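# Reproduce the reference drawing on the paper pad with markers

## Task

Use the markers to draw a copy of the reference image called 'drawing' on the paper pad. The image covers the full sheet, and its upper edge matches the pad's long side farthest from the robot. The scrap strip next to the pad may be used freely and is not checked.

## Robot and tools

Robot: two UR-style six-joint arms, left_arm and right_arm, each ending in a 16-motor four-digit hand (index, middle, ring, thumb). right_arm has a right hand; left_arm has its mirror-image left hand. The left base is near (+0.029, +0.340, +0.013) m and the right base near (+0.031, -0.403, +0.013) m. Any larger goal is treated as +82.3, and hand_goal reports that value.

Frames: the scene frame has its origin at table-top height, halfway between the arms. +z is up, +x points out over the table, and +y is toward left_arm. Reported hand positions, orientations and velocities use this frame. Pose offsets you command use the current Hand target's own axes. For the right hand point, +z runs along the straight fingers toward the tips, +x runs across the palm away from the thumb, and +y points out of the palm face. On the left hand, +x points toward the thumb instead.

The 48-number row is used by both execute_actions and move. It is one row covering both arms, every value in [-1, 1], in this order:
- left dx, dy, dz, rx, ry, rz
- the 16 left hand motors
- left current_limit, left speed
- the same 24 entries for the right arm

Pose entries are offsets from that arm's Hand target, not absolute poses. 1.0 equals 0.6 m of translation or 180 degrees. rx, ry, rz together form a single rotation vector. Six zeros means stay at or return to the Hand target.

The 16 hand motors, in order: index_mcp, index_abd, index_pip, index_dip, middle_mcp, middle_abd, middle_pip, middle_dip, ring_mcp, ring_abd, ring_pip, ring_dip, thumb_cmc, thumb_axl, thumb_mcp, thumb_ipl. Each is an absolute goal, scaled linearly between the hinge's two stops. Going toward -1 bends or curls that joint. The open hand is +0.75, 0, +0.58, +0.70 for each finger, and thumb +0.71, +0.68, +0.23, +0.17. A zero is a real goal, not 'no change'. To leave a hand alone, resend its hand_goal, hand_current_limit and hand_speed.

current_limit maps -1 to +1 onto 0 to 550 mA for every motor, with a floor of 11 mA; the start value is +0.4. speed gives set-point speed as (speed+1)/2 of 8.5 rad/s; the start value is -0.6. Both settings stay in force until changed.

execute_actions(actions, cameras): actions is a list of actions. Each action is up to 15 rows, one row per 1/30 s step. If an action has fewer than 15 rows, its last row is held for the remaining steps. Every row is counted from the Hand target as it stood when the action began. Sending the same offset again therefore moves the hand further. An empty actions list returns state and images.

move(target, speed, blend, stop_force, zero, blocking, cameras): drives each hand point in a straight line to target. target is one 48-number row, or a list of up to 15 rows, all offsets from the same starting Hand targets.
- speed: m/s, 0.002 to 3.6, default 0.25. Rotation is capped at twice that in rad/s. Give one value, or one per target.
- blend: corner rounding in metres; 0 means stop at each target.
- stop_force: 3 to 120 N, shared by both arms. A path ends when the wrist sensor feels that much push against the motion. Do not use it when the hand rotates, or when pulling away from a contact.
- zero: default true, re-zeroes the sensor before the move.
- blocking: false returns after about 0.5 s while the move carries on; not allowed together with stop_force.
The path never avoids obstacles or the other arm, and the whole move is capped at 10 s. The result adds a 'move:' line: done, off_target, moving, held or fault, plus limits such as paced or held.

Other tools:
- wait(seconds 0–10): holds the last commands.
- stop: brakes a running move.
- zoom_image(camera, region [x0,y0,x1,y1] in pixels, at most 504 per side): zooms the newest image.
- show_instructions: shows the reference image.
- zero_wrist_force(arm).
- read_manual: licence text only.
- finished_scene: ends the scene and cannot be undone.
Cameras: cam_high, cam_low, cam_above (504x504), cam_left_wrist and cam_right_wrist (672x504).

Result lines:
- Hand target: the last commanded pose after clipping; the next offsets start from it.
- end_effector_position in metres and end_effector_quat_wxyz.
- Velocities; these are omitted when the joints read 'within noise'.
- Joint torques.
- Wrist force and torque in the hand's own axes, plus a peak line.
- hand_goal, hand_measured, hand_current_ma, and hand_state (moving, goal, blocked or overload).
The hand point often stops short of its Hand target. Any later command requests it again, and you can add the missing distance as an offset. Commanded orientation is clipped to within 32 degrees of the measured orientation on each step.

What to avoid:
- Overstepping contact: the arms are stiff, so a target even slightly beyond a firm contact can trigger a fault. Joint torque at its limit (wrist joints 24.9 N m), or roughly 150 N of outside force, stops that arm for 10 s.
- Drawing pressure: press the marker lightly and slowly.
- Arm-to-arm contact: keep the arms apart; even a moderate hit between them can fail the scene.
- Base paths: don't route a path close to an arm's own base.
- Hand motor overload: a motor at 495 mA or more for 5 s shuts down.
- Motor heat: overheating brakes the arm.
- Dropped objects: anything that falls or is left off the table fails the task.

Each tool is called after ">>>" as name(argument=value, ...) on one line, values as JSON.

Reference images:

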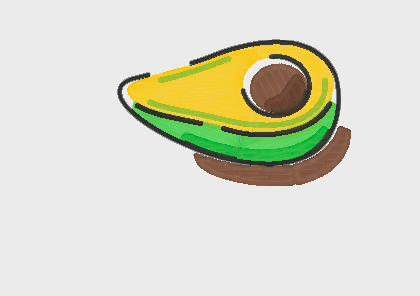

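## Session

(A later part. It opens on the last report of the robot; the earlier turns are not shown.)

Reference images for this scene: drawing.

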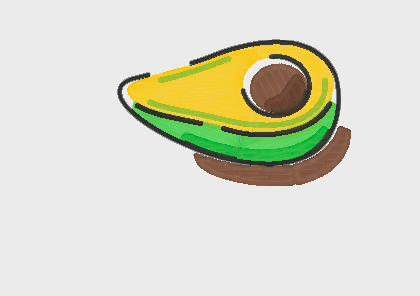

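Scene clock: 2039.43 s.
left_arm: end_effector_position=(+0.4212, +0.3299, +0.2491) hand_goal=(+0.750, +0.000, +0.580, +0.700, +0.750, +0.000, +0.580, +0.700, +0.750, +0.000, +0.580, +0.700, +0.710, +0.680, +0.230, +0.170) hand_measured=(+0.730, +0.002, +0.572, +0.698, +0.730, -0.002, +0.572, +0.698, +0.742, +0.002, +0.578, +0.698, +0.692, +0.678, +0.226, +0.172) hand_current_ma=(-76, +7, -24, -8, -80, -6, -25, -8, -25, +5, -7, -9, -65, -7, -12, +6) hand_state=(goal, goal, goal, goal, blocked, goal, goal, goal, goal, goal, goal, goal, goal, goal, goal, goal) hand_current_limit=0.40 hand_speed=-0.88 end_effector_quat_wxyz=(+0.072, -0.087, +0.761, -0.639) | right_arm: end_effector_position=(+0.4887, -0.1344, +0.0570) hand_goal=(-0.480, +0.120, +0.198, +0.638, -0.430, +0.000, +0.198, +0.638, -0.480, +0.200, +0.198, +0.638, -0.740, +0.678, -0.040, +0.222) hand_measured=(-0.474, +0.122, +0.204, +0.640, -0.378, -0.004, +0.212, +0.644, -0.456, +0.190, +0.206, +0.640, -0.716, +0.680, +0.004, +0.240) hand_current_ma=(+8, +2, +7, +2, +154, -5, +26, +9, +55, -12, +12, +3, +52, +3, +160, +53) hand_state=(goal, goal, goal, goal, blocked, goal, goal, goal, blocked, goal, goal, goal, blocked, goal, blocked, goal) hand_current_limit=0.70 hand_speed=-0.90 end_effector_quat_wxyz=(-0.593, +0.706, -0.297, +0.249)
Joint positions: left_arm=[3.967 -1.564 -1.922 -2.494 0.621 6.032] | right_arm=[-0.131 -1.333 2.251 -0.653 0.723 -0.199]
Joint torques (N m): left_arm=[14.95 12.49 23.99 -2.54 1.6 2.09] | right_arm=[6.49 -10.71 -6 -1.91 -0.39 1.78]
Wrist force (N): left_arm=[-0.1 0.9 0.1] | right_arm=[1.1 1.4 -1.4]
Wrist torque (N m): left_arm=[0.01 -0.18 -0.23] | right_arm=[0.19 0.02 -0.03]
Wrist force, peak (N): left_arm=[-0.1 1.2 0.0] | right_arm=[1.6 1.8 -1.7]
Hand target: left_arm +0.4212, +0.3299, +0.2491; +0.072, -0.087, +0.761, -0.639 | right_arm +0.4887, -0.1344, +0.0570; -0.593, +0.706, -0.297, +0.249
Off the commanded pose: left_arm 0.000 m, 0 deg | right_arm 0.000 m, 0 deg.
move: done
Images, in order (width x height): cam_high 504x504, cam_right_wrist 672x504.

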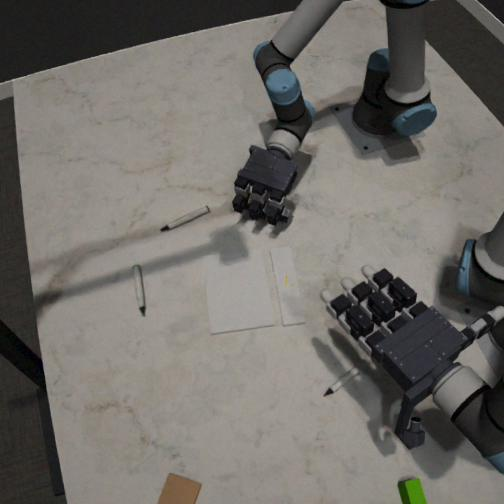

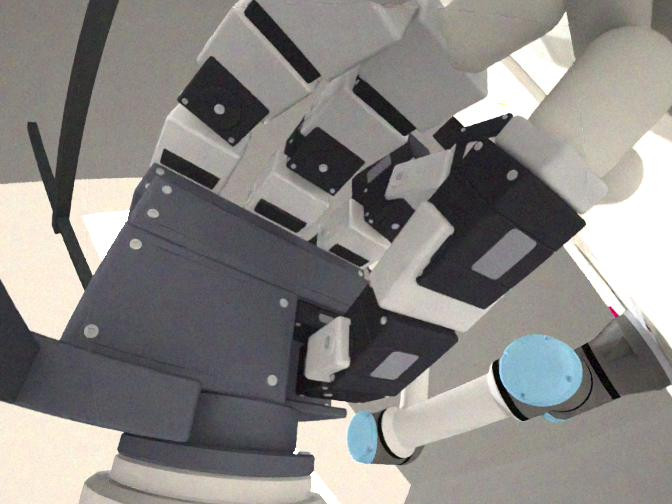

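>>> move(target=[[0,0,0,0,0,0,0.75,0,0.58,0.70,0.75,0,0.58,0.70,0.75,0,0.58,0.70,0.71,0.68,0.23,0.17,0.4,-0.88, 0,0,0,0,0,0,-0.247,0.0,0.197,0.638,-0.247,0,0.197,0.638,-0.247,0,0.197,0.638,-0.74,0.677,0.079,0.222,0.4,-0.9],[0,0,0,0,0,0,0.75,0,0.58,0.70,0.75,0,0.58,0.70,0.75,0,0.58,0.70,0.71,0.68,0.23,0.17,0.4,-0.88, 0,-0.05,-0.02,0,0,0,-0.068,0.0,0.197,0.638,-0.068,0,0.197,0.638,-0.068,0,0.197,0.638,-0.74,0.677,0.169,0.222,0.4,-0.8],[0,0,0,0,0,0,0.75,0,0.58,0.70,0.75,0,0.58,0.70,0.75,0,0.58,0.70,0.71,0.68,0.23,0.17,0.4,-0.88, 0,-0.13,-0.17,0,0,0,-0.068,0.0,0.197,0.638,-0.068,0,0.197,0.638,-0.068,0,0.197,0.638,-0.74,0.677,0.169,0.222,0.4,-0.8]], speed=0.1, cameras=["cam_high", "cam_above"])

>>> zoom_image(camera="cam_above", region=[264, 340, 464, 504])

Scene clock: 2068.20 s.
left_arm: end_effector_position=(+0.4212, +0.3299, +0.2491) hand_goal=(+0.750, +0.000, +0.580, +0.700, +0.750, +0.000, +0.580, +0.700, +0.750, +0.000, +0.580, +0.700, +0.710, +0.680, +0.230, +0.170) hand_measured=(+0.730, +0.002, +0.572, +0.698, +0.730, -0.002, +0.572, +0.698, +0.742, +0.002, +0.578, +0.698, +0.692, +0.678, +0.226, +0.172) hand_current_ma=(-76, +7, -24, -8, -80, -6, -25, -8, -25, +5, -7, -9, -65, -7, -12, +6) hand_state=(goal, goal, goal, goal, blocked, goal, goal, goal, goal, goal, goal, goal, goal, goal, goal, goal) hand_current_limit=0.40 hand_speed=-0.88 end_effector_quat_wxyz=(+0.072, -0.087, +0.761, -0.639) | right_arm: end_effector_position=(+0.4266, -0.1953, +0.1515) hand_goal=(-0.068, +0.000, +0.198, +0.638, -0.068, +0.000, +0.198, +0.638, -0.068, +0.000, +0.198, +0.638, -0.740, +0.678, +0.170, +0.222) hand_measured=(-0.078, +0.002, +0.200, +0.640, -0.076, -0.004, +0.200, +0.640, -0.078, +0.002, +0.200, +0.640, -0.734, +0.680, +0.168, +0.224) hand_current_ma=(-15, +2, +3, +2, -14, -3, +3, +3, -17, +3, +3, +3, +8, +3, -4, +3) hand_state=(goal, goal, goal, goal, goal, goal, goal, goal, goal, goal, goal, goal, goal, goal, goal, goal) hand_current_limit=0.40 hand_speed=-0.80 end_effector_quat_wxyz=(-0.593, +0.706, -0.297, +0.249)
Joint positions: left_arm=[3.967 -1.564 -1.922 -2.494 0.621 6.032] | right_arm=[-0.403 -1.69 2.318 -0.231 0.465 -0.357]
Joint torques (N m): left_arm=[15.07 12.28 24.73 -2.46 1.66 1.94] | right_arm=[-6.05 -22.89 -23.78 2.72 -2.36 -1.63]
Wrist force (N): left_arm=[0.1 0.9 0.0] | right_arm=[1.2 1.6 -1.2]
Wrist torque (N m): left_arm=[0.01 -0.22 -0.21] | right_arm=[0.11 -0.02 0.15]
Wrist force, peak (N): left_arm=[0.2 1.4 0.1] | right_arm=[1.6 1.8 -1.8]
Hand target: left_arm +0.4212, +0.3299, +0.2491; +0.072, -0.087, +0.761, -0.639 | right_arm +0.4267, -0.1953, +0.1515; -0.593, +0.706, -0.297, +0.249
Off the commanded pose: left_arm 0.000 m, 0 deg | right_arm 0.000 m, 0 deg.
move: done
Images, in order (width x height): cam_high 504x504, cam_above 504x504.

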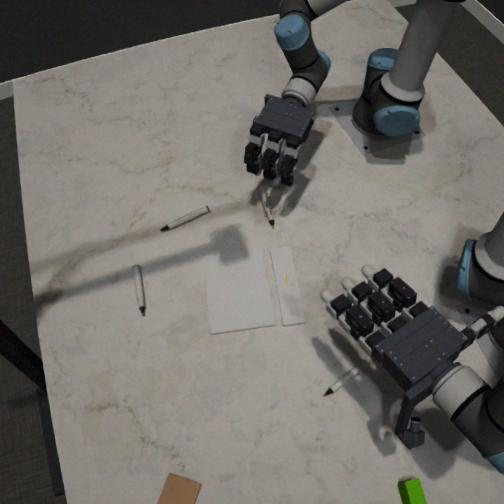

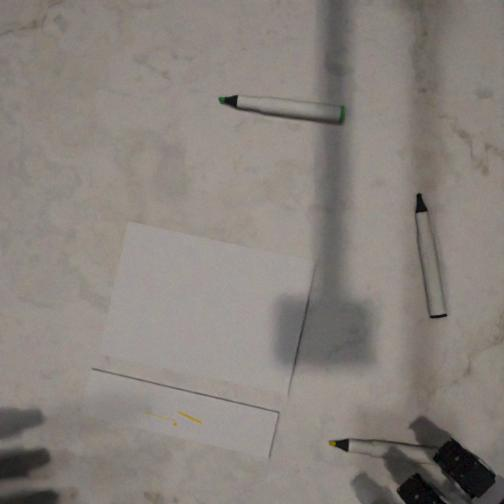

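Scaled by 2.520 from the camera's 504x504 image, which has a finer 720x720 frame.

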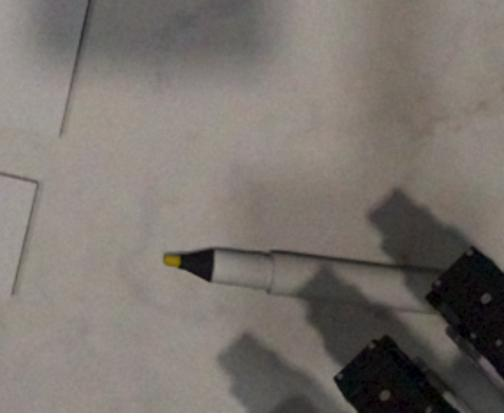

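>>> move(target=[0,0,0,0,0,0,0.75,0,0.58,0.70,0.75,0,0.58,0.70,0.75,0,0.58,0.70,0.71,0.68,0.23,0.17,0.4,-0.88, 0.1177,0.0175,0.1068,0,0.2796,0.0493,-0.479,0.0,0.504,0.696,-0.479,0,0.504,0.696,-0.479,0.2,0.504,0.696,-0.74,0.677,0.348,0.168,0.4,-0.7], speed=0.15, cameras=["cam_high", "cam_above"])

Scene clock: 2203.67 s.
left_arm: end_effector_position=(+0.4212, +0.3299, +0.2491) hand_goal=(+0.750, +0.000, +0.580, +0.700, +0.750, +0.000, +0.580, +0.700, +0.750, +0.000, +0.580, +0.700, +0.710, +0.680, +0.230, +0.170) hand_measured=(+0.730, +0.002, +0.572, +0.698, +0.730, -0.002, +0.572, +0.698, +0.742, +0.002, +0.578, +0.698, +0.692, +0.678, +0.226, +0.172) hand_current_ma=(-76, +7, -24, -8, -80, -6, -25, -8, -25, +5, -7, -9, -65, -7, -12, +6) hand_state=(goal, goal, goal, goal, blocked, goal, goal, goal, goal, goal, goal, goal, goal, goal, goal, goal) hand_current_limit=0.40 hand_speed=-0.88 end_effector_quat_wxyz=(+0.072, -0.087, +0.761, -0.639) | right_arm: end_effector_position=(+0.5198, -0.2029, +0.1300) hand_goal=(-0.478, +0.000, +0.504, +0.696, -0.478, +0.000, +0.504, +0.696, -0.478, +0.200, +0.504, +0.696, -0.740, +0.678, +0.348, +0.168) hand_measured=(-0.474, +0.002, +0.502, +0.694, -0.474, +0.000, +0.502, +0.694, -0.476, +0.188, +0.500, +0.694, -0.734, +0.680, +0.344, +0.170) hand_current_ma=(+4, +2, -2, -3, +7, +0, -2, -2, +3, -18, -3, -3, +8, +2, -8, +2) hand_state=(goal, goal, goal, goal, goal, goal, goal, goal, goal, goal, goal, goal, goal, goal, goal, goal) hand_current_limit=0.40 hand_speed=-0.70 end_effector_quat_wxyz=(+0.427, -0.509, +0.573, -0.480)
Joint positions: left_arm=[3.967 -1.564 -1.922 -2.494 0.621 6.032] | right_arm=[0.192 -1.501 2.183 -0.496 1.914 0.065]
Joint torques (N m): left_arm=[15.12 11.91 24.2 -2.48 1.62 1.99] | right_arm=[6.75 -8.3 -23.14 1.62 1.36 1.95]
Wrist force (N): left_arm=[0.0 1.1 0.0] | right_arm=[1.1 1.4 -1.5]
Wrist torque (N m): left_arm=[0.04 -0.21 -0.23] | right_arm=[0.21 0.00 0.01]
Wrist force, peak (N): left_arm=[0.1 1.3 0.0] | right_arm=[1.2 2.0 -1.9]
Hand target: left_arm +0.4212, +0.3299, +0.2491; +0.072, -0.087, +0.761, -0.639 | right_arm +0.5198, -0.2029, +0.1300; +0.427, -0.509, +0.573, -0.480
Off the commanded pose: left_arm 0.000 m, 0 deg | right_arm 0.000 m, 0 deg.
move: done
Images, in order (width x height): cam_high 504x504, cam_above 504x504.

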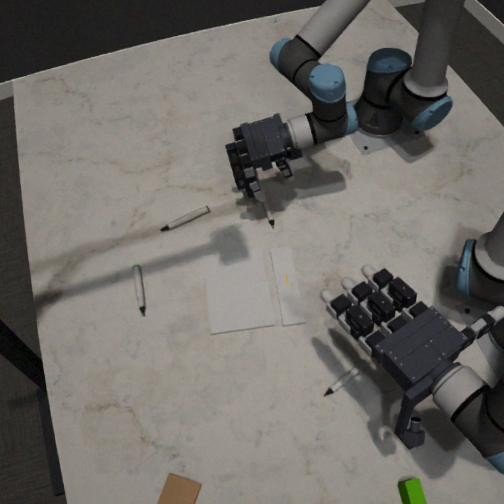

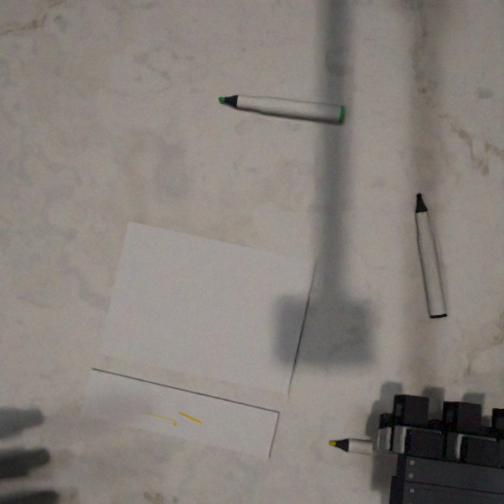

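>>> move(target=[0,0,0,0,0,0,0.75,0,0.58,0.70,0.75,0,0.58,0.70,0.75,0,0.58,0.70,0.71,0.68,0.23,0.17,0.4,-0.88, 0,0.0985,0.0174,0,0,0,-0.479,0.0,0.504,0.696,-0.479,0,0.504,0.696,-0.479,0.2,0.504,0.696,-0.74,0.677,0.348,0.168,0.4,-0.7], speed=0.08, cameras=["cam_high"])

>>> zoom_image(camera="cam_high", region=[210, 150, 310, 250])

Scene clock: 2210.87 s.
left_arm: end_effector_position=(+0.4212, +0.3299, +0.2491) hand_goal=(+0.750, +0.000, +0.580, +0.700, +0.750, +0.000, +0.580, +0.700, +0.750, +0.000, +0.580, +0.700, +0.710, +0.680, +0.230, +0.170) hand_measured=(+0.730, +0.002, +0.572, +0.698, +0.730, -0.002, +0.572, +0.698, +0.742, +0.002, +0.578, +0.698, +0.692, +0.678, +0.226, +0.172) hand_current_ma=(-76, +7, -24, -8, -80, -6, -25, -8, -25, +5, -7, -9, -65, -7, -12, +6) hand_state=(goal, goal, goal, goal, blocked, goal, goal, goal, goal, goal, goal, goal, goal, goal, goal, goal) hand_current_limit=0.40 hand_speed=-0.88 end_effector_quat_wxyz=(+0.072, -0.087, +0.761, -0.639) | right_arm: end_effector_position=(+0.5198, -0.2028, +0.0700) hand_goal=(-0.478, +0.000, +0.504, +0.696, -0.478, +0.000, +0.504, +0.696, -0.478, +0.200, +0.504, +0.696, -0.740, +0.678, +0.348, +0.168) hand_measured=(-0.474, +0.002, +0.502, +0.694, -0.474, +0.000, +0.502, +0.694, -0.476, +0.188, +0.500, +0.694, -0.734, +0.680, +0.344, +0.170) hand_current_ma=(+4, +2, -2, -3, +7, +0, -2, -2, +3, -18, -3, -3, +8, +2, -8, +2) hand_state=(goal, goal, goal, goal, goal, goal, goal, goal, goal, goal, goal, goal, goal, goal, goal, goal) hand_current_limit=0.40 hand_speed=-0.70 end_effector_quat_wxyz=(+0.427, -0.509, +0.573, -0.480)
Joint positions: left_arm=[3.967 -1.564 -1.922 -2.494 0.621 6.032] | right_arm=[0.192 -1.376 2.249 -0.686 1.914 0.065]
Joint torques (N m): left_arm=[15.23 12.68 24.12 -2.41 1.53 1.92] | right_arm=[7.15 -10.5 -6.87 -3.22 1.41 -0.92]
Wrist force (N): left_arm=[0.0 0.9 0.0] | right_arm=[1.3 1.5 -1.8]
Wrist torque (N m): left_arm=[0.02 -0.21 -0.22] | right_arm=[0.25 -0.01 0.02]
Wrist force, peak (N): left_arm=[0.0 1.3 0.1] | right_arm=[1.4 2.0 -1.9]
Hand target: left_arm +0.4212, +0.3299, +0.2491; +0.072, -0.087, +0.761, -0.639 | right_arm +0.5198, -0.2028, +0.0700; +0.427, -0.509, +0.573, -0.480
Off the commanded pose: left_arm 0.000 m, 0 deg | right_arm 0.000 m, 0 deg.
move: done
Images, in order (width x height): cam_high 504x504.

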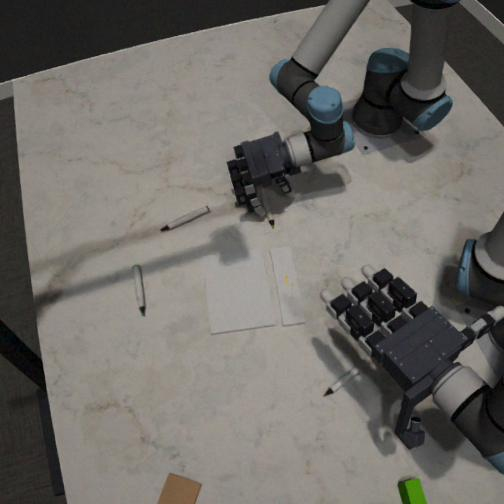

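Scaled by 5.040 from the camera's 504x504 image, which has a finer 720x720 frame.

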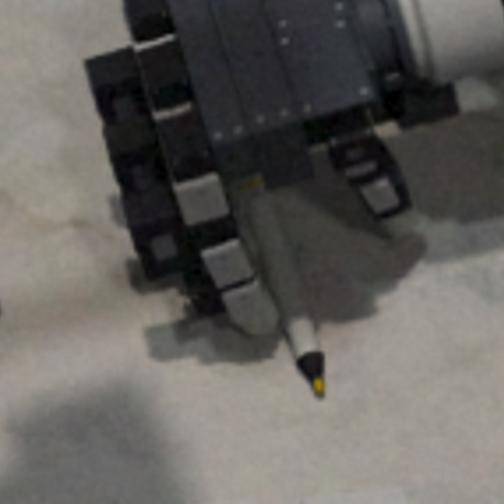

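>>> move(target=[0,0,0,0,0,0,0.75,0,0.58,0.70,0.75,0,0.58,0.70,0.75,0,0.58,0.70,0.71,0.68,0.23,0.17,0.4,-0.88, 0,0.0328,0.0058,0,0,0,-0.479,0.0,0.504,0.696,-0.479,0,0.504,0.696,-0.479,0.2,0.504,0.696,-0.74,0.677,0.348,0.168,0.4,-0.7], speed=0.008, stop_force=3)

Scene clock: 2221.30 s.
left_arm: end_effector_position=(+0.4212, +0.3299, +0.2491) hand_goal=(+0.750, +0.000, +0.580, +0.700, +0.750, +0.000, +0.580, +0.700, +0.750, +0.000, +0.580, +0.700, +0.710, +0.680, +0.230, +0.170) hand_measured=(+0.730, +0.002, +0.572, +0.698, +0.730, -0.002, +0.572, +0.698, +0.742, +0.002, +0.578, +0.698, +0.692, +0.678, +0.226, +0.172) hand_current_ma=(-76, +7, -24, -8, -80, -6, -25, -8, -25, +5, -7, -9, -65, -7, -12, +6) hand_state=(goal, goal, goal, goal, blocked, goal, goal, goal, goal, goal, goal, goal, goal, goal, goal, goal) hand_current_limit=0.40 hand_speed=-0.88 end_effector_quat_wxyz=(+0.072, -0.087, +0.761, -0.639) | right_arm: end_effector_position=(+0.5198, -0.2028, +0.0557) hand_goal=(-0.478, +0.000, +0.504, +0.696, -0.478, +0.000, +0.504, +0.696, -0.478, +0.200, +0.504, +0.696, -0.740, +0.678, +0.348, +0.168) hand_measured=(-0.476, +0.002, +0.502, +0.694, -0.474, +0.000, +0.502, +0.694, -0.476, +0.188, +0.502, +0.694, -0.734, +0.680, +0.344, +0.170) hand_current_ma=(+2, +2, -2, -2, +4, +0, -1, -1, +1, -18, -3, -3, +8, +2, -8, +2) hand_state=(goal, goal, goal, goal, goal, goal, goal, goal, goal, goal, goal, goal, goal, goal, goal, goal) hand_current_limit=0.40 hand_speed=-0.70 end_effector_quat_wxyz=(+0.427, -0.509, +0.573, -0.480)
Joint positions: left_arm=[3.967 -1.564 -1.922 -2.494 0.621 6.032] | right_arm=[0.192 -1.343 2.261 -0.732 1.914 0.065]
Joint torques (N m): left_arm=[15.15 12.58 23.85 -2.44 1.5 2.01] | right_arm=[6.79 -33.78 -18.1 1.93 0.17 1.29]
Wrist force (N): left_arm=[-0.1 1.0 -0.2] | right_arm=[1.1 -1.6 -1.3]
Wrist torque (N m): left_arm=[0.04 -0.19 -0.24] | right_arm=[0.17 0.01 -0.03]
Wrist force, peak (N): left_arm=[-0.1 1.3 0.2] | right_arm=[1.3 -5.4 -1.3]
Hand target: left_arm +0.4212, +0.3299, +0.2491; +0.072, -0.087, +0.761, -0.639 | right_arm +0.5198, -0.2028, +0.0557; +0.427, -0.509, +0.573, -0.480 (not the last commanded pose)
Off the commanded pose: left_arm 0.000 m, 0 deg | right_arm 0.006 m, 0 deg.
move: contact (right_arm)

>>> move(target=[[0,0,0,0,0,0,0.75,0,0.58,0.70,0.75,0,0.58,0.70,0.75,0,0.58,0.70,0.71,0.68,0.23,0.17,0.4,-0.88, 0,-0.0049,-0.0009,0,0,0,-0.479,0.0,0.504,0.696,-0.479,0,0.504,0.696,-0.479,0.2,0.504,0.696,-0.74,0.677,0.348,0.168,0.4,-0.7],[0,0,0,0,0,0,0.75,0,0.58,0.70,0.75,0,0.58,0.70,0.75,0,0.58,0.70,0.71,0.68,0.23,0.17,0.4,-0.88, 0,-0.0055,-0.001,0,0,0,-0.575,0.0,0.504,0.696,-0.575,0,0.504,0.696,-0.575,0.2,0.504,0.696,-0.74,0.677,0.3,0.168,0.4,-0.8],[0,0,0,0,0,0,0.75,0,0.58,0.70,0.75,0,0.58,0.70,0.75,0,0.58,0.70,0.71,0.68,0.23,0.17,0.4,-0.88, 0,0.0025,0.0004,0,0,0,-0.616,0.0,0.504,0.696,-0.616,0,0.504,0.696,-0.616,0.2,0.504,0.696,-0.74,0.677,0.25,0.168,0.4,-0.9]], speed=0.03, cameras=["cam_high", "cam_above"])

>>> zoom_image(camera="cam_high", region=[210, 150, 310, 250])

Scene clock: 2246.87 s.
left_arm: end_effector_position=(+0.4212, +0.3299, +0.2491) hand_goal=(+0.750, +0.000, +0.580, +0.700, +0.750, +0.000, +0.580, +0.700, +0.750, +0.000, +0.580, +0.700, +0.710, +0.680, +0.230, +0.170) hand_measured=(+0.730, +0.002, +0.572, +0.698, +0.730, -0.002, +0.572, +0.698, +0.742, +0.002, +0.578, +0.698, +0.692, +0.678, +0.226, +0.172) hand_current_ma=(-76, +7, -24, -8, -80, -6, -25, -8, -25, +5, -7, -9, -65, -7, -12, +6) hand_state=(goal, goal, goal, goal, blocked, goal, goal, goal, goal, goal, goal, goal, goal, goal, goal, goal) hand_current_limit=0.40 hand_speed=-0.88 end_effector_quat_wxyz=(+0.072, -0.087, +0.761, -0.639) | right_arm: end_effector_position=(+0.5198, -0.2028, +0.0542) hand_goal=(-0.616, +0.000, +0.504, +0.696, -0.616, +0.000, +0.504, +0.696, -0.616, +0.200, +0.504, +0.696, -0.740, +0.678, +0.250, +0.168) hand_measured=(-0.608, +0.002, +0.502, +0.694, -0.608, +0.000, +0.502, +0.694, -0.610, +0.188, +0.502, +0.694, -0.736, +0.680, +0.252, +0.170) hand_current_ma=(+12, +2, -2, -2, +14, +0, -1, -1, +9, -18, -2, -3, +6, +2, +2, +2) hand_state=(goal, goal, goal, goal, goal, goal, goal, goal, goal, goal, goal, goal, goal, goal, goal, goal) hand_current_limit=0.40 hand_speed=-0.90 end_effector_quat_wxyz=(+0.427, -0.509, +0.573, -0.480)
Joint positions: left_arm=[3.967 -1.564 -1.922 -2.494 0.621 6.032] | right_arm=[0.192 -1.339 2.262 -0.737 1.914 0.065]
Joint torques (N m): left_arm=[15.31 12.57 23.81 -2.52 1.58 2.02] | right_arm=[7.55 -10.99 -5.53 -2.99 1.36 1.57]
Wrist force (N): left_arm=[0.1 0.9 0.1] | right_arm=[0.8 1.1 -1.6]
Wrist torque (N m): left_arm=[0.00 -0.21 -0.22] | right_arm=[0.19 0.04 -0.03]
Wrist force, peak (N): left_arm=[0.1 1.3 0.1] | right_arm=[1.2 1.8 -1.9]
Hand target: left_arm +0.4212, +0.3299, +0.2491; +0.072, -0.087, +0.761, -0.639 | right_arm +0.5198, -0.2028, +0.0542; +0.427, -0.509, +0.573, -0.480
Off the commanded pose: left_arm 0.000 m, 0 deg | right_arm 0.000 m, 0 deg.
move: done
Images, in order (width x height): cam_high 504x504, cam_above 504x504.

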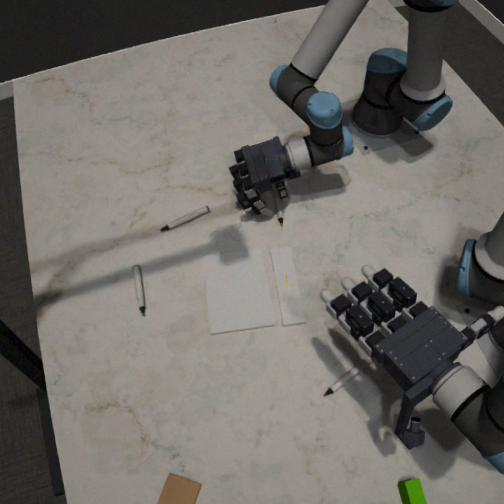

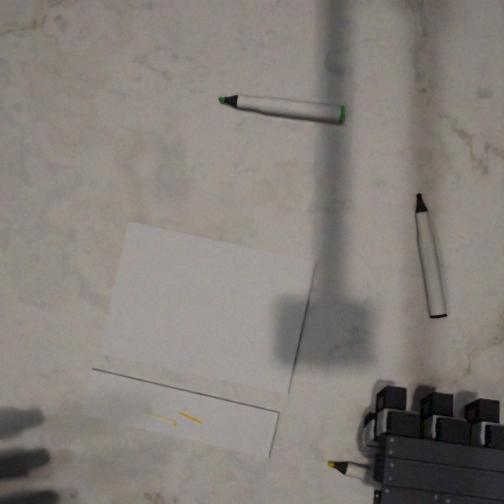

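Scaled by 5.040 from the camera's 504x504 image, which has a finer 720x720 frame.

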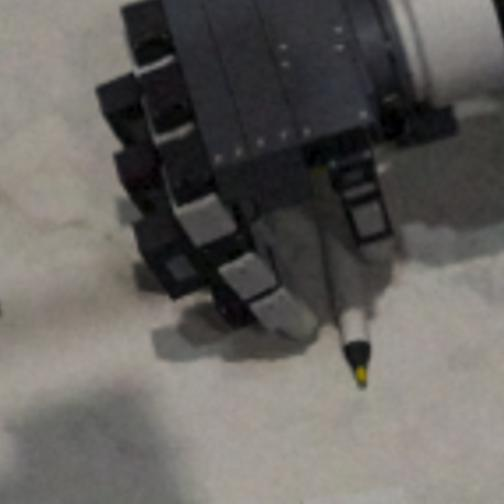

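>>> move(target=[0,0,0,0,0,0,0.75,0,0.58,0.70,0.75,0,0.58,0.70,0.75,0,0.58,0.70,0.71,0.68,0.23,0.17,0.4,-0.88, 0,0,0,0,0,0,-0.616,0.0,0.504,0.696,-0.616,0,0.504,0.696,-0.616,0.2,0.504,0.696,-0.74,0.677,0.11,0.168,0.4,-0.95], speed=0.03, cameras=["cam_high", "cam_above"])

>>> zoom_image(camera="cam_high", region=[210, 150, 310, 250])

Scene clock: 2272.07 s.
left_arm: end_effector_position=(+0.4212, +0.3299, +0.2491) hand_goal=(+0.750, +0.000, +0.580, +0.700, +0.750, +0.000, +0.580, +0.700, +0.750, +0.000, +0.580, +0.700, +0.710, +0.680, +0.230, +0.170) hand_measured=(+0.730, +0.002, +0.572, +0.698, +0.730, -0.002, +0.572, +0.698, +0.742, +0.002, +0.578, +0.698, +0.692, +0.678, +0.226, +0.172) hand_current_ma=(-76, +7, -24, -8, -80, -6, -25, -8, -25, +5, -7, -9, -65, -7, -12, +6) hand_state=(goal, goal, goal, goal, blocked, goal, goal, goal, goal, goal, goal, goal, goal, goal, goal, goal) hand_current_limit=0.40 hand_speed=-0.88 end_effector_quat_wxyz=(+0.072, -0.087, +0.761, -0.639) | right_arm: end_effector_position=(+0.5198, -0.2028, +0.0542) hand_goal=(-0.616, +0.000, +0.504, +0.696, -0.616, +0.000, +0.504, +0.696, -0.616, +0.200, +0.504, +0.696, -0.740, +0.678, +0.110, +0.168) hand_measured=(-0.608, +0.002, +0.506, +0.696, -0.608, +0.000, +0.506, +0.696, -0.610, +0.188, +0.504, +0.694, -0.736, +0.680, +0.146, +0.174) hand_current_ma=(+12, +2, +2, +0, +14, +0, +3, +0, +9, -18, +0, -2, +3, +2, +117, +14) hand_state=(goal, goal, goal, goal, goal, goal, goal, goal, goal, goal, goal, goal, goal, goal, blocked, goal) hand_current_limit=0.40 hand_speed=-0.95 end_effector_quat_wxyz=(+0.427, -0.509, +0.573, -0.480)
Joint positions: left_arm=[3.967 -1.564 -1.922 -2.494 0.621 6.032] | right_arm=[0.192 -1.339 2.262 -0.737 1.914 0.065]
Joint torques (N m): left_arm=[15.36 12.52 23.38 -2.45 1.43 2.13] | right_arm=[6.99 -10.65 -5.55 -2.98 1.41 1.62]
Wrist force (N): left_arm=[0.0 1.2 0.1] | right_arm=[1.1 0.2 -2.2]
Wrist torque (N m): left_arm=[0.04 -0.19 -0.23] | right_arm=[0.14 0.02 -0.02]
Wrist force, peak (N): left_arm=[0.2 1.3 0.1] | right_arm=[1.2 1.8 -2.0]
Hand target: left_arm +0.4212, +0.3299, +0.2491; +0.072, -0.087, +0.761, -0.639 | right_arm +0.5198, -0.2028, +0.0542; +0.427, -0.509, +0.573, -0.480
Off the commanded pose: left_arm 0.000 m, 0 deg | right_arm 0.000 m, 0 deg.
move: done
Images, in order (width x height): cam_high 504x504, cam_above 504x504.

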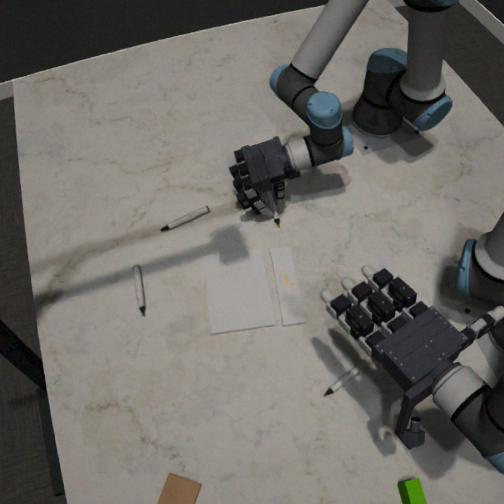

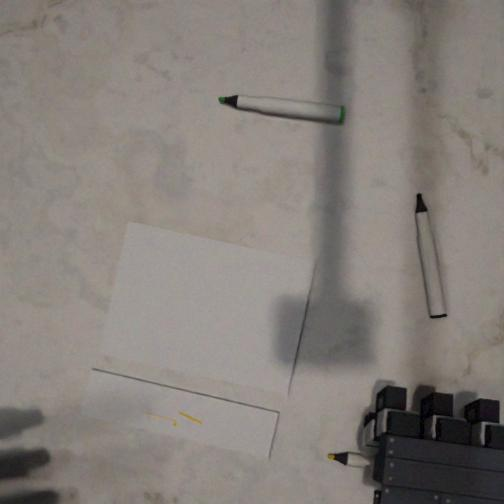

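Scaled by 5.040 from the camera's 504x504 image, which has a finer 720x720 frame.

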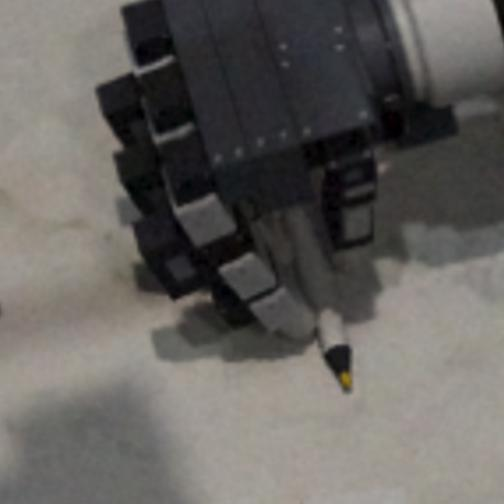

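>>> move(target=[[0,0,0,0,0,0,0.75,0,0.58,0.70,0.75,0,0.58,0.70,0.75,0,0.58,0.70,0.71,0.68,0.23,0.17,0.4,-0.88, 0,0,0,0,0,0,-0.65,0.0,0.504,0.696,-0.64,0,0.504,0.696,-0.65,0.2,0.504,0.696,-0.74,0.677,0.03,0.168,0.7,-0.95],[0,0,0,0,0,0,0.75,0,0.58,0.70,0.75,0,0.58,0.70,0.75,0,0.58,0.70,0.71,0.68,0.23,0.17,0.4,-0.88, 0,0,0,0,0,0,-0.68,0.0,0.504,0.696,-0.66,0,0.504,0.696,-0.68,0.2,0.504,0.696,-0.74,0.677,-0.03,0.168,0.7,-0.95]], speed=0.03, cameras=["cam_high"])

>>> zoom_image(camera="cam_high", region=[210, 150, 310, 250])

Scene clock: 2283.60 s.
left_arm: end_effector_position=(+0.4212, +0.3299, +0.2491) hand_goal=(+0.750, +0.000, +0.580, +0.700, +0.750, +0.000, +0.580, +0.700, +0.750, +0.000, +0.580, +0.700, +0.710, +0.680, +0.230, +0.170) hand_measured=(+0.730, +0.002, +0.572, +0.698, +0.730, -0.002, +0.572, +0.698, +0.742, +0.002, +0.578, +0.698, +0.692, +0.678, +0.226, +0.172) hand_current_ma=(-76, +7, -24, -8, -80, -6, -25, -8, -25, +5, -7, -9, -65, -7, -12, +6) hand_state=(goal, goal, goal, goal, blocked, goal, goal, goal, goal, goal, goal, goal, goal, goal, goal, goal) hand_current_limit=0.40 hand_speed=-0.88 end_effector_quat_wxyz=(+0.072, -0.087, +0.761, -0.639) | right_arm: end_effector_position=(+0.5198, -0.2028, +0.0542) hand_goal=(-0.680, +0.000, +0.504, +0.696, -0.660, +0.000, +0.504, +0.696, -0.680, +0.200, +0.504, +0.696, -0.740, +0.678, -0.030, +0.168) hand_measured=(-0.618, +0.002, +0.518, +0.700, -0.612, +0.000, +0.514, +0.698, -0.626, +0.188, +0.514, +0.700, -0.738, +0.680, +0.128, +0.194) hand_current_ma=(+188, +2, +24, +6, +134, +0, +15, +3, +155, -18, +16, +4, +3, +2, +468, +80) hand_state=(blocked, goal, goal, goal, blocked, goal, goal, goal, blocked, goal, goal, goal, goal, goal, blocked, blocked) hand_current_limit=0.70 hand_speed=-0.95 end_effector_quat_wxyz=(+0.427, -0.509, +0.573, -0.480)
Joint positions: left_arm=[3.967 -1.564 -1.922 -2.494 0.621 6.032] | right_arm=[0.192 -1.339 2.262 -0.737 1.914 0.065]
Joint torques (N m): left_arm=[14.95 12.92 23.24 -2.43 1.53 2.02] | right_arm=[6.3 -11.33 -6.12 -1.21 1.44 1.53]
Wrist force (N): left_arm=[0.0 1.0 -0.1] | right_arm=[1.8 -2.6 -1.6]
Wrist torque (N m): left_arm=[0.02 -0.20 -0.23] | right_arm=[-0.07 -0.06 -0.03]
Wrist force, peak (N): left_arm=[0.1 1.3 0.0] | right_arm=[1.1 -2.6 -3.6]
Hand target: left_arm +0.4212, +0.3299, +0.2491; +0.072, -0.087, +0.761, -0.639 | right_arm +0.5198, -0.2028, +0.0542; +0.427, -0.509, +0.573, -0.480
Off the commanded pose: left_arm 0.000 m, 0 deg | right_arm 0.000 m, 0 deg.
move: done
Images, in order (width x height): cam_high 504x504.

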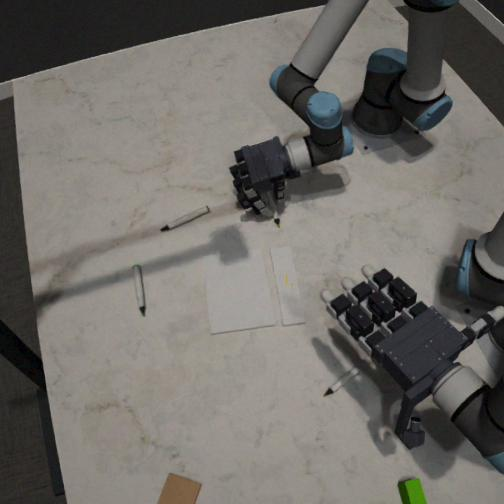

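Scaled by 5.040 from the camera's 504x504 image, which has a finer 720x720 frame.

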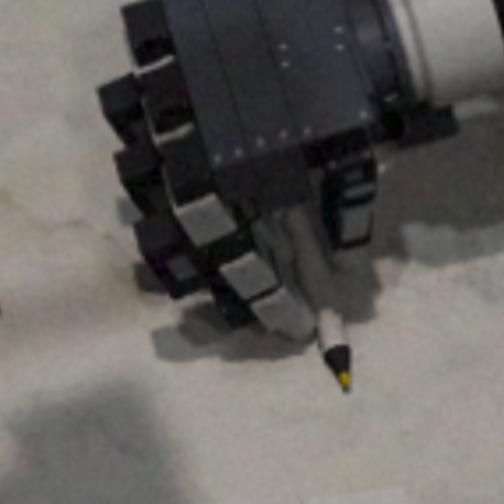

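>>> move(target=[0,0,0,0,0,0,0.75,0,0.58,0.70,0.75,0,0.58,0.70,0.75,0,0.58,0.70,0.71,0.68,0.23,0.17,0.4,-0.88, 0,-0.1313,-0.0231,0,0,0,-0.68,0.0,0.504,0.696,-0.66,0,0.504,0.696,-0.68,0.2,0.504,0.696,-0.74,0.677,-0.03,0.168,0.7,-0.95], speed=0.06, cameras=["cam_high", "cam_above"])

>>> zoom_image(camera="cam_high", region=[210, 130, 310, 230])

Scene clock: 2294.00 s.
left_arm: end_effector_position=(+0.4212, +0.3299, +0.2491) hand_goal=(+0.750, +0.000, +0.580, +0.700, +0.750, +0.000, +0.580, +0.700, +0.750, +0.000, +0.580, +0.700, +0.710, +0.680, +0.230, +0.170) hand_measured=(+0.730, +0.002, +0.572, +0.698, +0.730, -0.002, +0.572, +0.698, +0.742, +0.002, +0.578, +0.698, +0.692, +0.678, +0.226, +0.172) hand_current_ma=(-76, +7, -24, -8, -80, -6, -25, -8, -25, +5, -7, -9, -65, -7, -12, +6) hand_state=(goal, goal, goal, goal, blocked, goal, goal, goal, goal, goal, goal, goal, goal, goal, goal, goal) hand_current_limit=0.40 hand_speed=-0.88 end_effector_quat_wxyz=(+0.072, -0.087, +0.761, -0.639) | right_arm: end_effector_position=(+0.5199, -0.2029, +0.1341) hand_goal=(-0.680, +0.000, +0.504, +0.696, -0.660, +0.000, +0.504, +0.696, -0.680, +0.200, +0.504, +0.696, -0.740, +0.678, -0.030, +0.168) hand_measured=(-0.618, +0.002, +0.522, +0.704, -0.612, +0.000, +0.518, +0.702, -0.626, +0.188, +0.516, +0.702, -0.738, +0.680, +0.124, +0.194) hand_current_ma=(+188, +2, +36, +11, +134, +0, +24, +7, +155, -18, +22, +7, +3, +2, +468, +80) hand_state=(blocked, goal, goal, goal, blocked, goal, goal, goal, blocked, goal, goal, goal, goal, goal, blocked, blocked) hand_current_limit=0.70 hand_speed=-0.95 end_effector_quat_wxyz=(+0.427, -0.509, +0.573, -0.480)
Joint positions: left_arm=[3.967 -1.564 -1.922 -2.494 0.621 6.032] | right_arm=[0.192 -1.508 2.178 -0.483 1.914 0.065]
Joint torques (N m): left_arm=[14.9 12.52 23.78 -2.33 1.54 1.99] | right_arm=[-5.33 -32.64 -22.79 1.92 -1.56 1.38]
Wrist force (N): left_arm=[0.1 0.9 0.0] | right_arm=[1.2 1.7 -1.4]
Wrist torque (N m): left_arm=[0.01 -0.22 -0.22] | right_arm=[0.26 -0.01 0.03]
Wrist force, peak (N): left_arm=[0.1 1.3 0.2] | right_arm=[1.5 -2.9 -2.5]
Hand target: left_arm +0.4212, +0.3299, +0.2491; +0.072, -0.087, +0.761, -0.639 | right_arm +0.5199, -0.2029, +0.1342; +0.427, -0.509, +0.573, -0.480
Off the commanded pose: left_arm 0.000 m, 0 deg | right_arm 0.000 m, 0 deg.
move: done
Images, in order (width x height): cam_high 504x504, cam_above 504x504.

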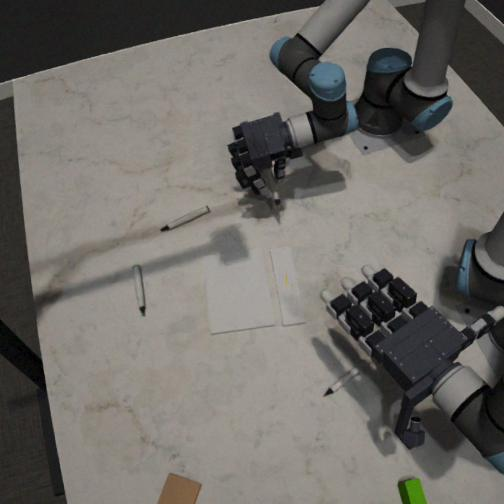

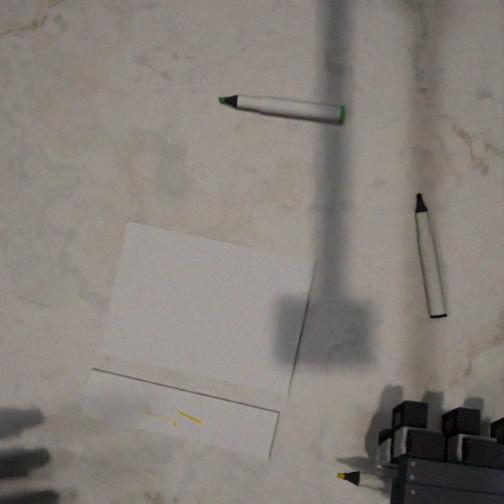

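Scaled by 5.040 from the camera's 504x504 image, which has a finer 720x720 frame.

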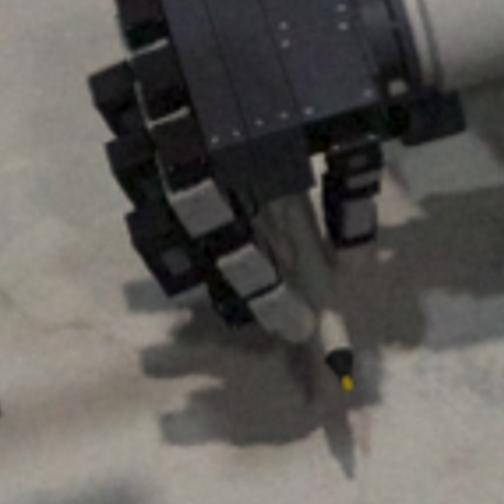

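>>> move(target=[0,0,0,0,0,0,0.75,0,0.58,0.70,0.75,0,0.58,0.70,0.75,0,0.58,0.70,0.71,0.68,0.23,0.17,0.4,-0.88, -0.2492,-0.163,-0.0924,0.0491,-0.3696,-0.0323,-0.68,0.0,0.504,0.696,-0.66,0,0.504,0.696,-0.68,0.2,0.504,0.696,-0.74,0.677,-0.03,0.168,0.7,-0.95], speed=0.15, cameras=["cam_high", "cam_low"])

Scene clock: 2339.17 s.
left_arm: end_effector_position=(+0.4212, +0.3299, +0.2491) hand_goal=(+0.750, +0.000, +0.580, +0.700, +0.750, +0.000, +0.580, +0.700, +0.750, +0.000, +0.580, +0.700, +0.710, +0.680, +0.230, +0.170) hand_measured=(+0.730, +0.002, +0.572, +0.698, +0.730, -0.002, +0.572, +0.698, +0.742, +0.002, +0.578, +0.698, +0.692, +0.678, +0.226, +0.172) hand_current_ma=(-76, +7, -24, -8, -80, -6, -25, -8, -25, +5, -7, -9, -65, -7, -12, +6) hand_state=(goal, goal, goal, goal, blocked, goal, goal, goal, goal, goal, goal, goal, goal, goal, goal, goal) hand_current_limit=0.40 hand_speed=-0.88 end_effector_quat_wxyz=(+0.072, -0.087, +0.761, -0.639) | right_arm: end_effector_position=(+0.5001, -0.0502, +0.2404) hand_goal=(-0.680, +0.000, +0.504, +0.696, -0.660, +0.000, +0.504, +0.696, -0.680, +0.200, +0.504, +0.696, -0.740, +0.678, -0.030, +0.168) hand_measured=(-0.618, +0.002, +0.522, +0.704, -0.612, +0.000, +0.518, +0.702, -0.626, +0.188, +0.516, +0.702, -0.738, +0.680, +0.124, +0.194) hand_current_ma=(+188, +2, +36, +11, +134, +0, +24, +7, +155, -18, +22, +7, +3, +2, +467, +81) hand_state=(blocked, goal, goal, goal, blocked, goal, goal, goal, blocked, goal, goal, goal, goal, goal, blocked, blocked) hand_current_limit=0.70 hand_speed=-0.95 end_effector_quat_wxyz=(+0.683, -0.683, +0.184, -0.183)
Joint positions: left_arm=[3.967 -1.564 -1.922 -2.494 0.621 6.032] | right_arm=[-0.015 -1.509 1.97 -0.463 0.549 0.003]
Joint torques (N m): left_arm=[14.87 12.36 23.46 -2.42 1.31 2.03] | right_arm=[7.62 -10.21 -26.05 -2.84 -1.71 2.05]
Wrist force (N): left_arm=[0.0 1.0 0.1] | right_arm=[1.2 1.9 -1.6]
Wrist torque (N m): left_arm=[0.01 -0.20 -0.22] | right_arm=[0.25 0.00 0.03]
Wrist force, peak (N): left_arm=[0.2 1.3 -0.1] | right_arm=[1.3 2.3 -1.9]
Hand target: left_arm +0.4212, +0.3299, +0.2491; +0.072, -0.087, +0.761, -0.639 | right_arm +0.5001, -0.0501, +0.2404; +0.683, -0.683, +0.184, -0.183
Off the commanded pose: left_arm 0.000 m, 0 deg | right_arm 0.000 m, 0 deg.
move: done
Images, in order (width x height): cam_high 504x504, cam_low 504x504.

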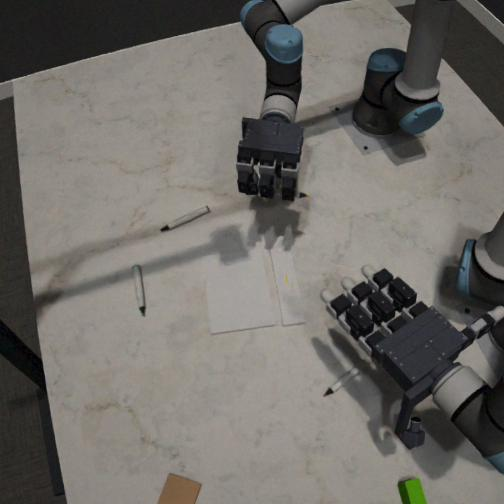

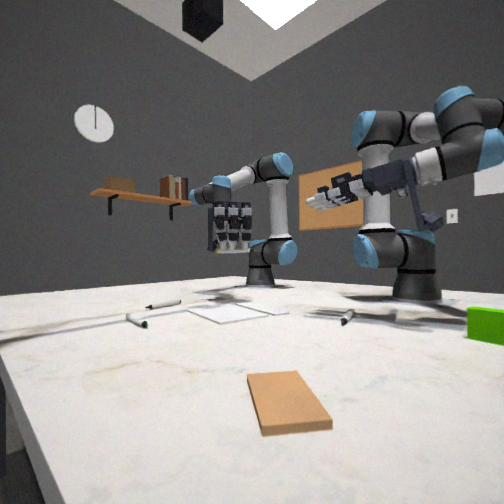

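>>> move(target=[0,0,0,0,0,0,0.75,0,0.58,0.70,0.75,0,0.58,0.70,0.75,0,0.58,0.70,0.71,0.68,0.23,0.17,0.4,-0.88, -0.1553,0.0673,0.1453,0,0,-0.5,-0.68,0.0,0.504,0.696,-0.66,0,0.504,0.696,-0.68,0.2,0.504,0.696,-0.74,0.677,-0.03,0.168,0.7,-0.95], speed=0.2, cameras=["cam_high", "cam_low", "cam_above", "cam_right_wrist"])

Scene clock: 2355.77 s.
left_arm: end_effector_position=(+0.4212, +0.3299, +0.2491) hand_goal=(+0.750, +0.000, +0.580, +0.700, +0.750, +0.000, +0.580, +0.700, +0.750, +0.000, +0.580, +0.700, +0.710, +0.680, +0.230, +0.170) hand_measured=(+0.730, +0.002, +0.572, +0.698, +0.730, -0.002, +0.572, +0.698, +0.742, +0.002, +0.578, +0.698, +0.692, +0.678, +0.226, +0.172) hand_current_ma=(-76, +7, -24, -8, -80, -6, -25, -8, -25, +5, -7, -9, -65, -7, -12, +6) hand_state=(goal, goal, goal, goal, blocked, goal, goal, goal, goal, goal, goal, goal, goal, goal, goal, goal) hand_current_limit=0.40 hand_speed=-0.88 end_effector_quat_wxyz=(+0.072, -0.087, +0.761, -0.639) | right_arm: end_effector_position=(+0.4629, +0.0720, +0.2002) hand_goal=(-0.680, +0.000, +0.504, +0.696, -0.660, +0.000, +0.504, +0.696, -0.680, +0.200, +0.504, +0.696, -0.740, +0.678, -0.030, +0.168) hand_measured=(-0.618, +0.008, +0.524, +0.704, -0.612, +0.006, +0.518, +0.702, -0.628, +0.194, +0.516, +0.702, -0.734, +0.680, +0.124, +0.194) hand_current_ma=(+188, +8, +37, +12, +134, +6, +24, +7, +152, -7, +22, +7, +10, +2, +467, +81) hand_state=(blocked, goal, goal, goal, blocked, goal, goal, goal, blocked, goal, goal, goal, goal, goal, blocked, blocked) hand_current_limit=0.70 hand_speed=-0.95 end_effector_quat_wxyz=(-0.354, +0.612, +0.353, +0.612)
Joint positions: left_arm=[3.967 -1.564 -1.922 -2.494 0.621 6.032] | right_arm=[0.539 -1.353 2.104 -0.752 1.103 -1.569]
Joint torques (N m): left_arm=[15.3 12.59 23.16 -2.32 1.37 1.91] | right_arm=[7.7 -12.64 -23.37 -3.67 1.34 -1.85]
Wrist force (N): left_arm=[-0.2 1.2 0.1] | right_arm=[-1.4 -0.4 -0.2]
Wrist torque (N m): left_arm=[0.05 -0.18 -0.25] | right_arm=[-0.09 0.21 0.22]
Wrist force, peak (N): left_arm=[-0.1 1.3 0.1] | right_arm=[1.3 2.0 -2.0]
Hand target: left_arm +0.4212, +0.3299, +0.2491; +0.072, -0.087, +0.761, -0.639 | right_arm +0.4629, +0.0720, +0.2002; -0.354, +0.612, +0.353, +0.612
Off the commanded pose: left_arm 0.000 m, 0 deg | right_arm 0.000 m, 0 deg.
move: done
Images, in order (width x height): cam_high 504x504, cam_low 504x504, cam_above 504x504, cam_right_wrist 672x504.

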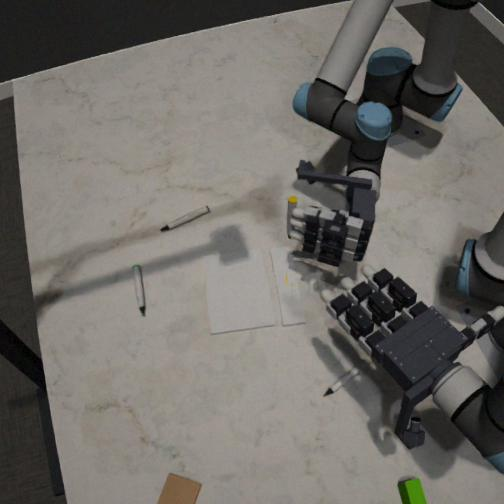

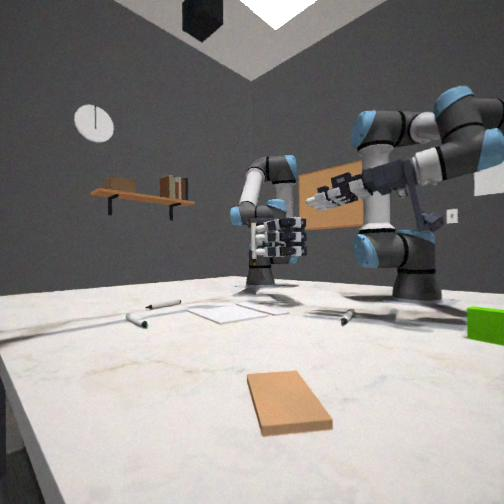

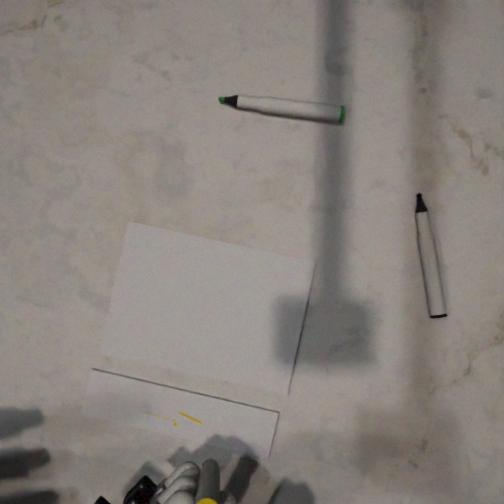

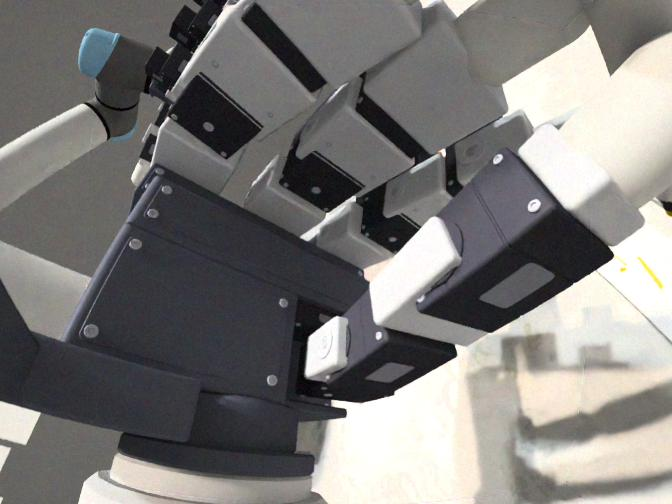

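>>> zoom_image(camera="cam_above", region=[110, 404, 290, 504])

>>> zoom_image(camera="cam_low", region=[220, 190, 330, 310])

>>> zoom_image(camera="cam_high", region=[250, 180, 350, 280])

Scaled by 2.800 from the camera's 504x504 image, which has a finer 720x720 frame.

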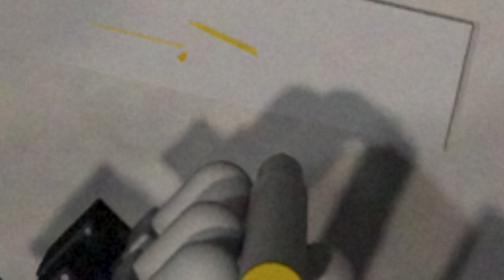

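Scaled by 4.200 from the camera's 504x504 image, which has a finer 720x720 frame.

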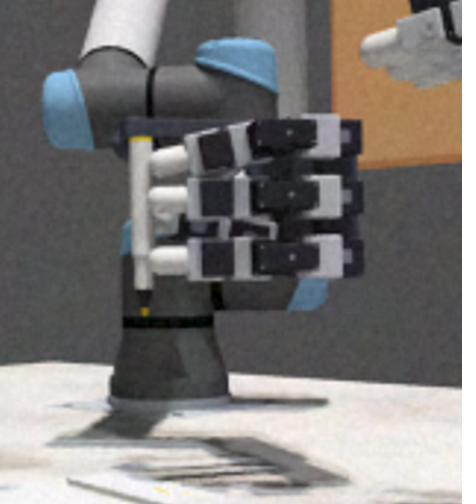

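Scaled by 5.040 from the camera's 504x504 image, which has a finer 720x720 frame.

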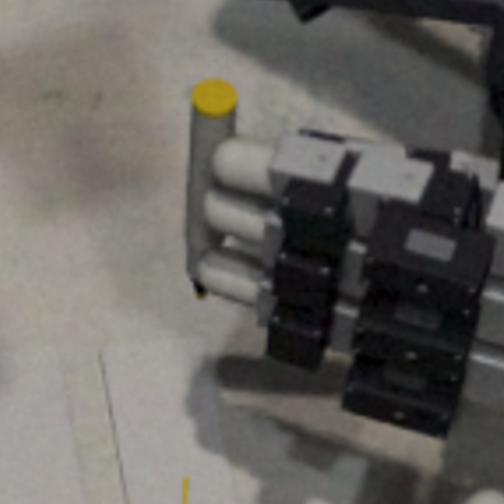

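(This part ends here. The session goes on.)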